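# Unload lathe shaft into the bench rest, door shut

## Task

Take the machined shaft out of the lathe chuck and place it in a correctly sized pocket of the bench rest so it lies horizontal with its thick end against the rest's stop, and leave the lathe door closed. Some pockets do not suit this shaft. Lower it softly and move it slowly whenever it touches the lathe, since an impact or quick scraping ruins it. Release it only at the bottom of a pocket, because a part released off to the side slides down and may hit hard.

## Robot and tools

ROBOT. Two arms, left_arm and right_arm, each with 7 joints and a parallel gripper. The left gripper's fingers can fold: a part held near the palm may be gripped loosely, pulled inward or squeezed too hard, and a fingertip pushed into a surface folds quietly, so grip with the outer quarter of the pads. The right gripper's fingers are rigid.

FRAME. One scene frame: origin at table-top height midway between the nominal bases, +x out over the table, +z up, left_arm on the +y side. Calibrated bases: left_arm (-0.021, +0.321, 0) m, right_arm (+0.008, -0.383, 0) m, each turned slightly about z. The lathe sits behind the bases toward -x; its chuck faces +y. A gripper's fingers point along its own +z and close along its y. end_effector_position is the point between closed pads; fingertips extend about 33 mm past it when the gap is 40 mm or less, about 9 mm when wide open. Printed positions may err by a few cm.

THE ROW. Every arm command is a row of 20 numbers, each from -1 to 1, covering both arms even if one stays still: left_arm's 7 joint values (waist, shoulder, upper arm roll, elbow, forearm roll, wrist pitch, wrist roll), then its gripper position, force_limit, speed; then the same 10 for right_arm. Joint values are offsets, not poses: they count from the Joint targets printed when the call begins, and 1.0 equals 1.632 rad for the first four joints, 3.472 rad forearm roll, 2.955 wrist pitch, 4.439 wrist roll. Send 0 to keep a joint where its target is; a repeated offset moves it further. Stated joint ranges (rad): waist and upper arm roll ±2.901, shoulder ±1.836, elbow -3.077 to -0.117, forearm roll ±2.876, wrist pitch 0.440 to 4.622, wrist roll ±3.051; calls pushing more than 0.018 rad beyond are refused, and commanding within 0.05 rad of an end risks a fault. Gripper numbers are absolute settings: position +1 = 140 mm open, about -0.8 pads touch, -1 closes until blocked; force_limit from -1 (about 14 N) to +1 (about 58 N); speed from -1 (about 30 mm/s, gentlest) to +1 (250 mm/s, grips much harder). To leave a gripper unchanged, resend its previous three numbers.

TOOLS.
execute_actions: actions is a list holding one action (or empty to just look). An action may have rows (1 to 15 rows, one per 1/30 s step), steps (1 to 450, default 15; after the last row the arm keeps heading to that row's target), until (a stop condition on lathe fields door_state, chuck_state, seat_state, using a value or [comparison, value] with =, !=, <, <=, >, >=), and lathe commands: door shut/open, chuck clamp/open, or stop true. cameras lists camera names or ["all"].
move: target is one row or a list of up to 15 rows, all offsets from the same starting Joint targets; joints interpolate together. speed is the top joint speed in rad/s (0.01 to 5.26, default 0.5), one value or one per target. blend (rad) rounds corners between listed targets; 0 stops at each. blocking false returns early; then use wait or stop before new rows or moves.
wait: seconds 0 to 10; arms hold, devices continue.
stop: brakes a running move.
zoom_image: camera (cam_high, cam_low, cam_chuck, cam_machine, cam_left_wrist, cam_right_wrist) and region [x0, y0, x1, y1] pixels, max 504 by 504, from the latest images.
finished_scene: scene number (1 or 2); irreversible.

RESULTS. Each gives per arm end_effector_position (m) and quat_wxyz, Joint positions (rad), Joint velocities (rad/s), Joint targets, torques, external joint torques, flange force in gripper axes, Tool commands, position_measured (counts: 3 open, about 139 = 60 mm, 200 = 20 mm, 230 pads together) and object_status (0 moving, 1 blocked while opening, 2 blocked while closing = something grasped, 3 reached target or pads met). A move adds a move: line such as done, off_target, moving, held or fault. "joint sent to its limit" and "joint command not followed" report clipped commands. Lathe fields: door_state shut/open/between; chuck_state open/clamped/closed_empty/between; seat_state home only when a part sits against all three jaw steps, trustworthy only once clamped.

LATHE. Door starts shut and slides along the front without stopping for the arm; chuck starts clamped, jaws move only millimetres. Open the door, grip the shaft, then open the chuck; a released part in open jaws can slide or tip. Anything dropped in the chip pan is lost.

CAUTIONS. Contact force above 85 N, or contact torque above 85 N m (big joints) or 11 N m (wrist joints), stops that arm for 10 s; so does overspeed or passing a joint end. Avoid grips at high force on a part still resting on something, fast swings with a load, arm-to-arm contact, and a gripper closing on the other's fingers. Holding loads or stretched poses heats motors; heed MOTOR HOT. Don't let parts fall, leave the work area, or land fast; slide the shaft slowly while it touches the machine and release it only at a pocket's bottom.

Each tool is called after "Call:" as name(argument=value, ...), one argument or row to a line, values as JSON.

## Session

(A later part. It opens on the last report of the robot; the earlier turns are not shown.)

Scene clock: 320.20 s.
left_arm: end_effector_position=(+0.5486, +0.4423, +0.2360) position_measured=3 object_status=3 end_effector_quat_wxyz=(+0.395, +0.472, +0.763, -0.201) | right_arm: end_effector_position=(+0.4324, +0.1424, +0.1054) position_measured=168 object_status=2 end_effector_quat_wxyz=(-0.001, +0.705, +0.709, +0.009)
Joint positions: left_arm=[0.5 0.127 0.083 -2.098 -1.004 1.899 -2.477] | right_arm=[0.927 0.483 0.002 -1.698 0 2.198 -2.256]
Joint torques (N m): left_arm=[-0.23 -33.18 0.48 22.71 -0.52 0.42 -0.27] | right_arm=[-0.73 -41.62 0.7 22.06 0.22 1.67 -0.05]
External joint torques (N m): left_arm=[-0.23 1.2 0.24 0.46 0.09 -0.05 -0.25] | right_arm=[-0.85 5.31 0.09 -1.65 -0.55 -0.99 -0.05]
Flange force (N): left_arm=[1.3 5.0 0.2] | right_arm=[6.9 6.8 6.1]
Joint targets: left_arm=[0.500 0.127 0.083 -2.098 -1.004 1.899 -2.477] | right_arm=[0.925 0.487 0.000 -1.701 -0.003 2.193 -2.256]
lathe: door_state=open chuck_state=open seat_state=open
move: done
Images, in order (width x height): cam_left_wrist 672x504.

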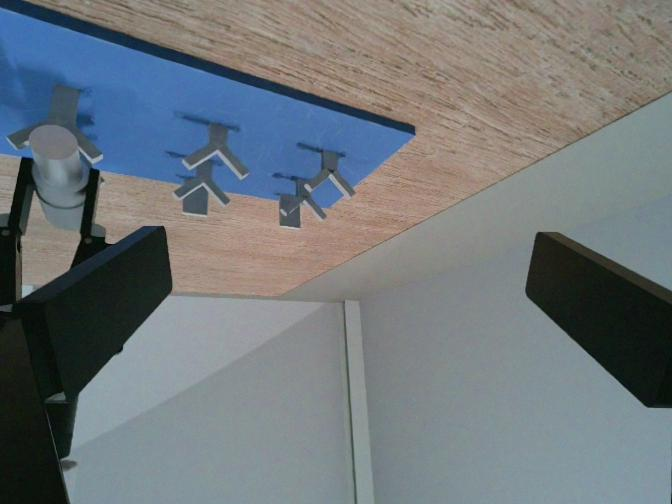

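Call:
move(
  target=[0,0,0,0,0,0,0,1,1,1,0,0.0012,0,-0.001,0,0.0010,0,-1,0,-1],
  speed=0.03,
  cameras=["cam_left_wrist","cam_right_wrist","cam_high"],
)

Call:
zoom_image(
  camera="cam_left_wrist",
  region=[0, 70, 130, 240],
)

Call:
zoom_image(
  camera="cam_high",
  region=[335, 205, 405, 265],
)

Scene clock: 323.63 s.
left_arm: end_effector_position=(+0.5486, +0.4423, +0.2360) position_measured=3 object_status=3 end_effector_quat_wxyz=(+0.395, +0.472, +0.763, -0.201) | right_arm: end_effector_position=(+0.4325, +0.1423, +0.1052) position_measured=168 object_status=2 end_effector_quat_wxyz=(-0.001, +0.705, +0.709, +0.009)
Joint positions: left_arm=[0.5 0.127 0.083 -2.098 -1.004 1.899 -2.477] | right_arm=[0.927 0.483 0.002 -1.698 0 2.199 -2.256]
Joint torques (N m): left_arm=[-0.26 -33.19 0.4 22.7 -0.53 0.45 -0.26] | right_arm=[-1.12 -40.96 0.31 21.47 0.09 2.04 -0.01]
External joint torques (N m): left_arm=[-0.23 1.17 0.17 0.49 0.08 -0.01 -0.24] | right_arm=[-1.14 5.8 -0.21 -2.14 -0.67 -0.59 -0.01]
Flange force (N): left_arm=[1.2 5.0 0.3] | right_arm=[5.4 6.1 7.8]
Joint targets: left_arm=[0.500 0.127 0.083 -2.098 -1.004 1.899 -2.477] | right_arm=[0.925 0.489 0.000 -1.703 -0.003 2.196 -2.256]
lathe: door_state=open chuck_state=open seat_state=open
move: done
Images, in order (width x height): cam_high 672x504, cam_left_wrist 672x504, cam_right_wrist 672x504.

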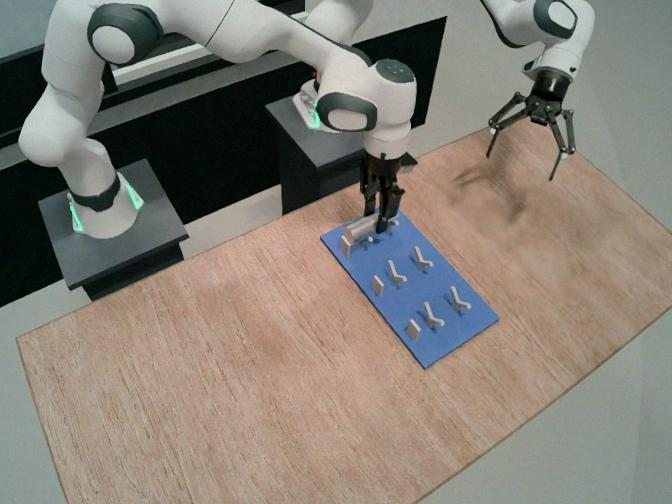

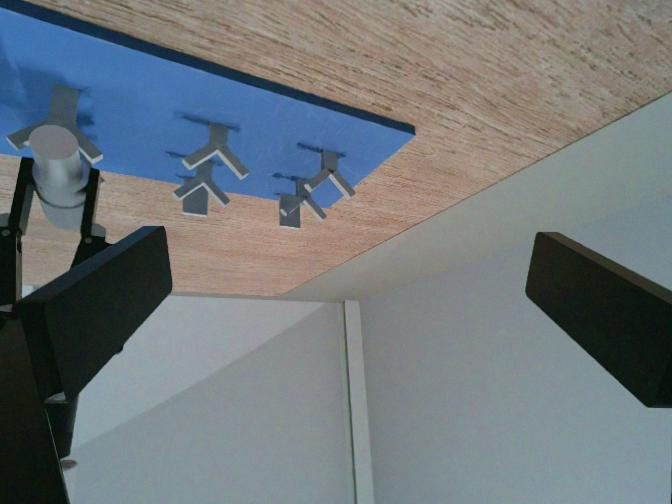

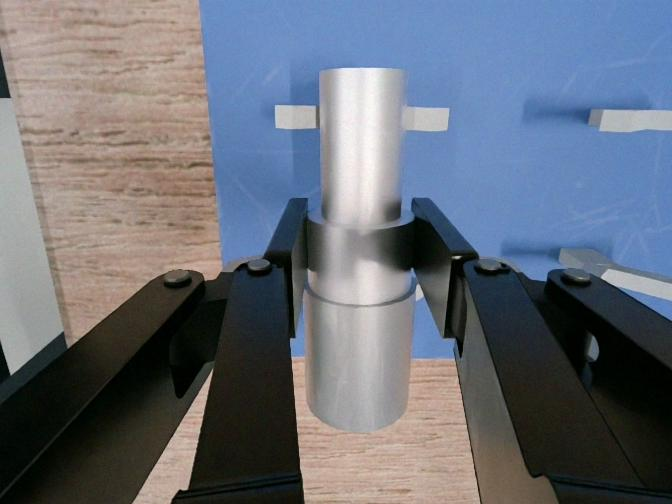

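Scaled by 2.965 from the camera's 672x504 image, which has a finer 960x720 frame.

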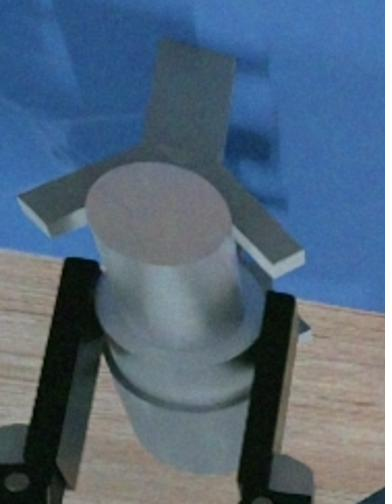

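Scaled by 7.200 from the camera's 672x504 image, which has a finer 960x720 frame.

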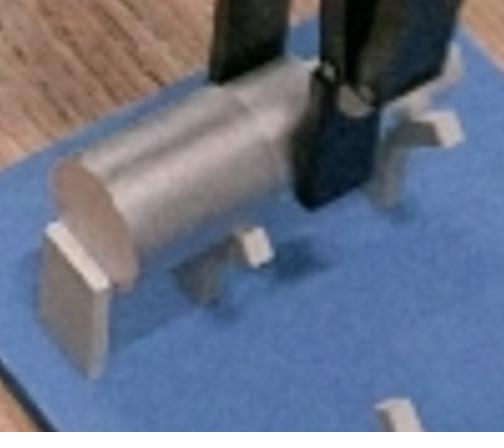

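Call:
execute_actions(
  actions=[
    {"rows":[[0,0,0,0,0,0,0,1,1,1,0,0,0,0,0,0,0,-0.1,0,-1]],"steps":30},
  ],
  cameras=["cam_high","cam_left_wrist","cam_right_wrist"],
)

Call:
zoom_image(
  camera="cam_high",
  region=[335, 205, 405, 265],
)

Call:
zoom_image(
  camera="cam_left_wrist",
  region=[0, 70, 130, 240],
)

Scene clock: 326.43 s.
left_arm: end_effector_position=(+0.5486, +0.4423, +0.2360) position_measured=3 object_status=3 end_effector_quat_wxyz=(+0.395, +0.472, +0.763, -0.201) | right_arm: end_effector_position=(+0.4306, +0.1398, +0.0997) position_measured=141 object_status=3 end_effector_quat_wxyz=(-0.001, +0.705, +0.709, +0.004)
Joint positions: left_arm=[0.5 0.127 0.083 -2.098 -1.004 1.899 -2.477] | right_arm=[0.927 0.489 0.001 -1.702 0 2.199 -2.256]
Joint torques (N m): left_arm=[-0.22 -33.13 0.5 22.68 -0.53 0.44 -0.22] | right_arm=[-0.75 -44.1 0.81 23.88 0.21 2.5 -0.02]
External joint torques (N m): left_arm=[-0.16 1.18 0.31 0.51 0.07 -0.02 -0.2] | right_arm=[-0.67 3.08 0.36 0.11 -0.55 -0.16 -0.02]
Flange force (N): left_arm=[1.4 5.1 0.1] | right_arm=[7.4 6.8 3.7]
Joint targets: left_arm=[0.500 0.127 0.083 -2.098 -1.004 1.899 -2.477] | right_arm=[0.925 0.489 0.000 -1.703 -0.003 2.196 -2.256]
lathe: door_state=open chuck_state=open seat_state=open
Images, in order (width x height): cam_high 672x504, cam_left_wrist 672x504, cam_right_wrist 672x504.

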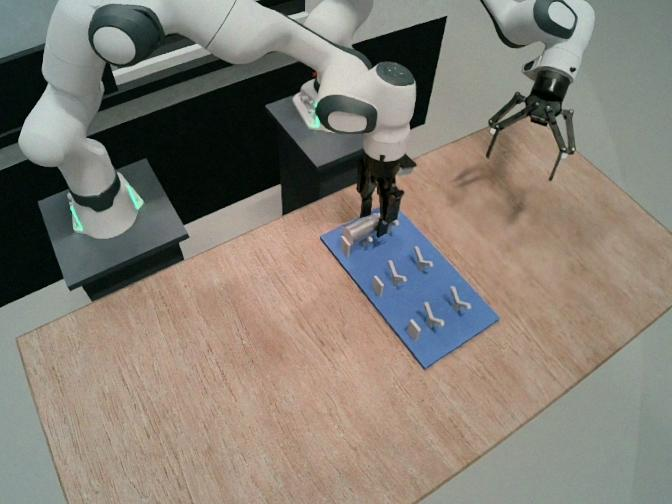

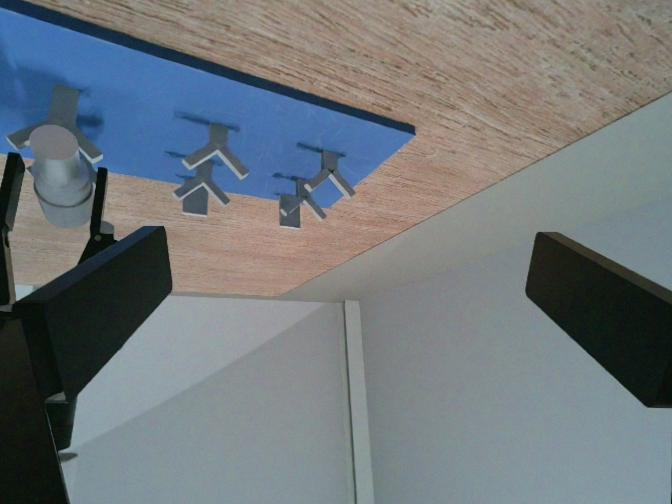

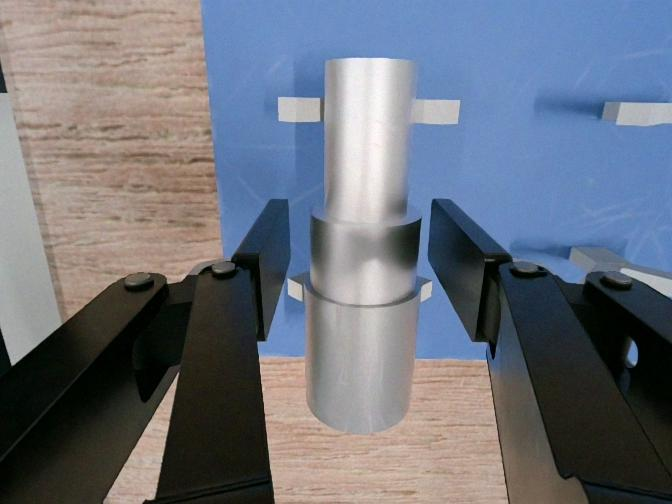

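Scaled by 7.200 from the camera's 672x504 image, which has a finer 960x720 frame.

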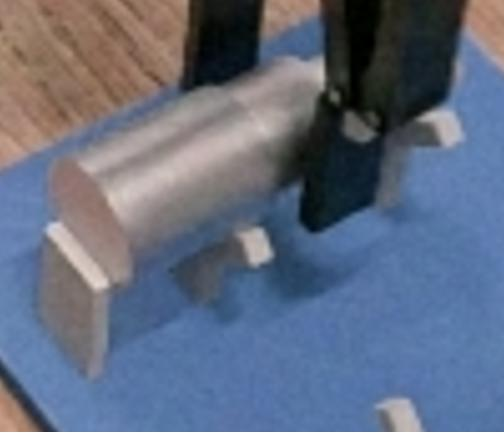

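Scaled by 2.965 from the camera's 672x504 image, which has a finer 960x720 frame.

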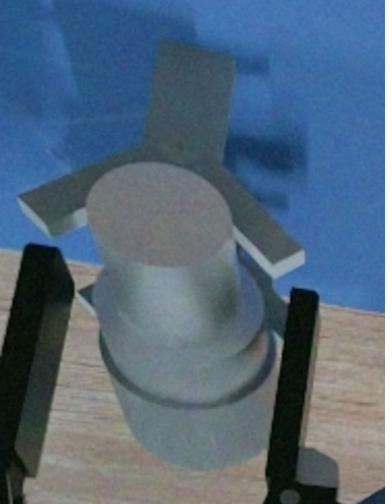

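Call:
move(
  target=[
    [0,0,0,0,0,0,0,1,1,1,0,0,0,0,0,0,0,0.2,0,-1],
    [0,0,0,0,0,0,0,1,1,1,0,-0.02843,0,0.02157,0,-0.02761,0,0.2,0,-1],
    [0,0,0,0,0,0,0,1,1,1,0,-0.06618,0,0.09179,0,-0.0873,0,0.2,0,-1],
  ],
  speed=[0.1,0.08,0.3],
  blend=[0,0.02,0],
  cameras=["cam_high","cam_left_wrist","cam_right_wrist"],
)

Call:
zoom_image(
  camera="cam_high",
  region=[335, 205, 405, 265],
)

Call:
zoom_image(
  camera="cam_left_wrist",
  region=[0, 70, 130, 240],
)

Scene clock: 333.23 s.
left_arm: end_effector_position=(+0.5486, +0.4423, +0.2360) position_measured=3 object_status=3 end_effector_quat_wxyz=(+0.395, +0.472, +0.763, -0.201) | right_arm: end_effector_position=(+0.4310, +0.1401, +0.2191) position_measured=104 object_status=3 end_effector_quat_wxyz=(-0.001, +0.705, +0.709, +0.004)
Joint positions: left_arm=[0.5 0.127 0.083 -2.098 -1.004 1.899 -2.477] | right_arm=[0.927 0.38 0.001 -1.553 0 1.942 -2.256]
Joint velocities: left_arm=[within noise] | right_arm=[0 0 0.001 0 0 -0.004 0.003]
Joint torques (N m): left_arm=[-0.2 -33.15 0.43 22.77 -0.55 0.44 -0.22] | right_arm=[-0.77 -42.06 0.73 25.59 0.33 2.61 0.03]
External joint torques (N m): left_arm=[-0.08 1.14 0.31 0.63 0.06 -0.01 -0.21] | right_arm=[-0.69 3.26 0.39 0.59 -0.54 -0.04 0.03]
Flange force (N): left_arm=[1.4 5.4 0.0] | right_arm=[10.8 9.3 0.7]
Joint targets: left_arm=[0.500 0.127 0.083 -2.098 -1.004 1.899 -2.477] | right_arm=[0.925 0.381 0.000 -1.553 -0.003 1.938 -2.256]
lathe: door_state=open chuck_state=open seat_state=open
move: done
Images, in order (width x height): cam_high 672x504, cam_left_wrist 672x504, cam_right_wrist 672x504.

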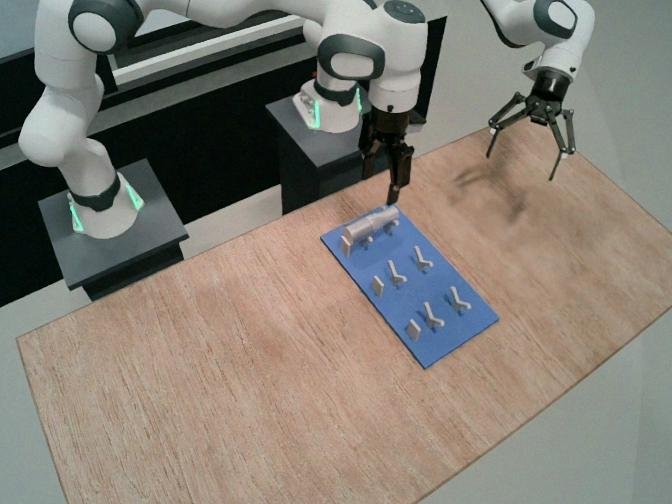

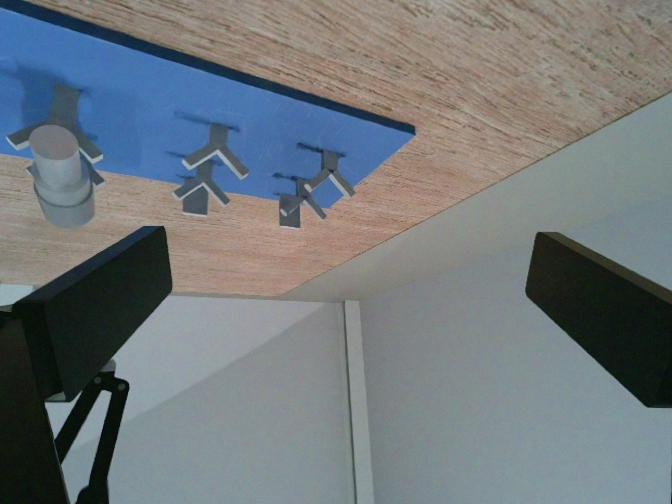

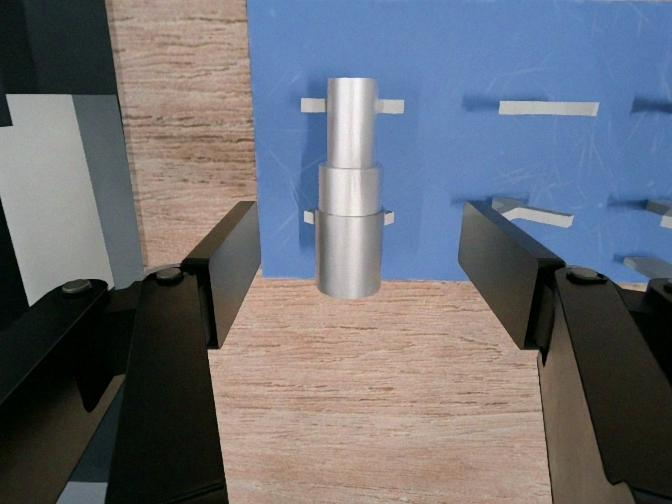

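Scaled by 7.200 from the camera's 672x504 image, which has a finer 960x720 frame.

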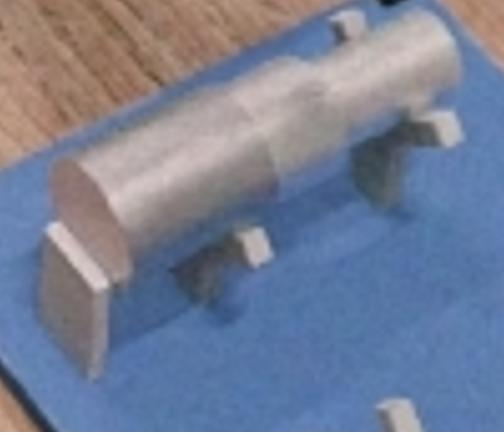

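Scaled by 2.965 from the camera's 672x504 image, which has a finer 960x720 frame.

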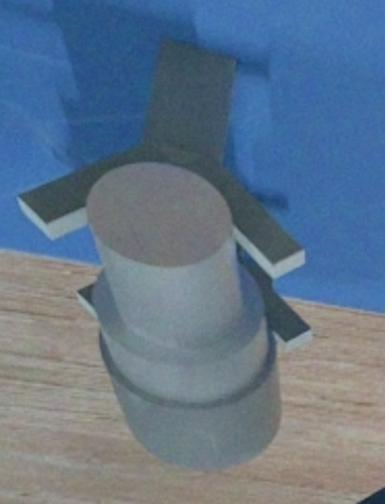

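Call:
execute_actions(
  actions=[
    {"lathe":{"door":"shut"},"steps":300,"until":{"lathe":{"door_state":"shut"}}},
  ],
  cameras=["cam_high","cam_low","cam_machine"],
)

Call:
zoom_image(
  camera="cam_low",
  region=[380, 200, 490, 300],
)

Call:
zoom_image(
  camera="cam_high",
  region=[335, 225, 370, 255],
)

Scene clock: 338.07 s.
left_arm: end_effector_position=(+0.5486, +0.4423, +0.2360) position_measured=3 object_status=3 end_effector_quat_wxyz=(+0.395, +0.472, +0.763, -0.201) | right_arm: end_effector_position=(+0.4309, +0.1400, +0.2191) position_measured=104 object_status=3 end_effector_quat_wxyz=(-0.001, +0.705, +0.709, +0.004)
Joint positions: left_arm=[0.5 0.127 0.083 -2.098 -1.004 1.899 -2.477] | right_arm=[0.927 0.38 0.001 -1.553 0 1.941 -2.256]
Joint torques (N m): left_arm=[-0.25 -33.12 0.44 22.73 -0.54 0.44 -0.26] | right_arm=[-0.72 -42 0.77 25.56 0.33 2.44 -0.06]
External joint torques (N m): left_arm=[-0.24 1.38 0.2 0.44 0.07 -0.02 -0.24] | right_arm=[-0.82 3.01 0.28 0.76 -0.55 -0.18 -0.06]
Flange force (N): left_arm=[1.5 5.4 0.4] | right_arm=[10.8 9.8 -0.1]
Joint targets: left_arm=[0.500 0.127 0.083 -2.098 -1.004 1.899 -2.477] | right_arm=[0.925 0.381 0.000 -1.553 -0.003 1.938 -2.256]
Tool commands: left_gripper/position=+1.0 left_gripper/force_limit=+1.0 left_gripper/speed=+1.0 right_gripper/position=+0.2 right_gripper/force_limit=+0.0 right_gripper/speed=-1.0
lathe: door_state=shut chuck_state=open seat_state=open
Images, in order (width x height): cam_high 672x504, cam_low 672x504, cam_machine 672x504.

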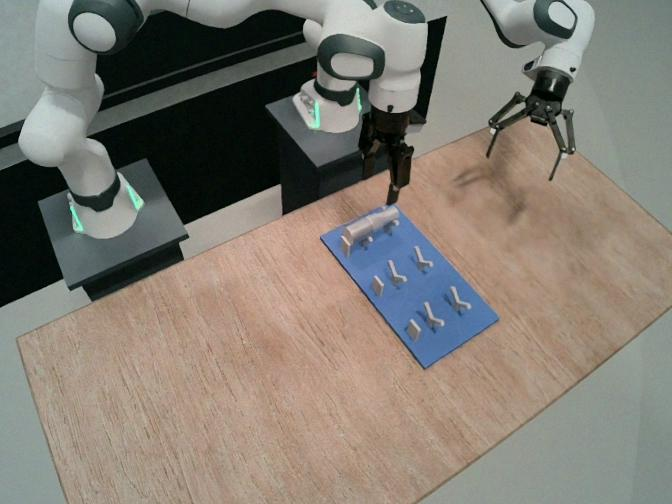

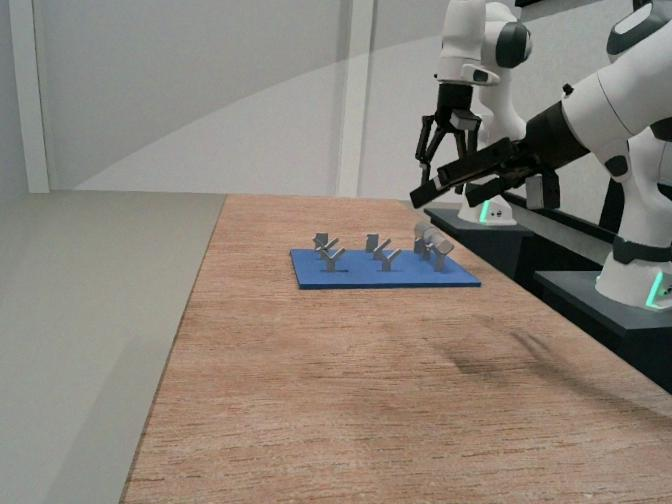

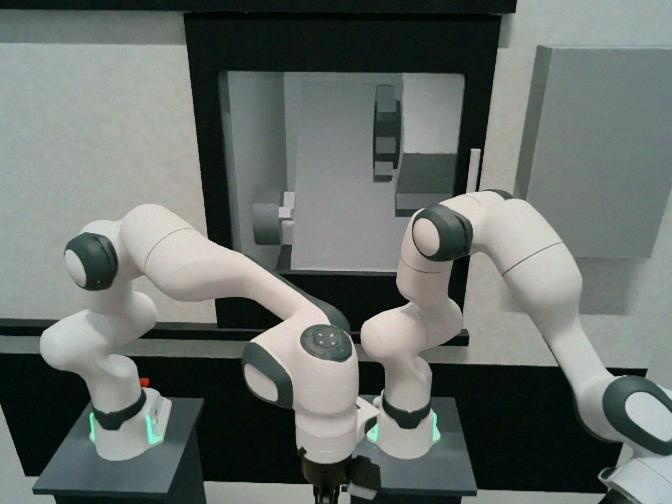

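Scaled by 4.582 from the camera's 672x504 image, which has a finer 960x720 frame.

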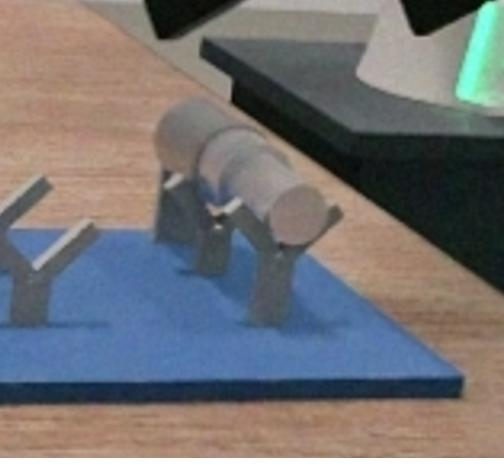

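Scaled by 14.400 from the camera's 672x504 image, which has a finer 960x720 frame.

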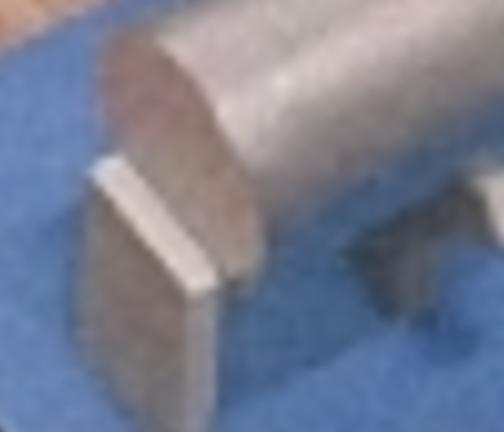

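Call:
finished_scene(
  scene=1,
)

The scene is finished: the task was done.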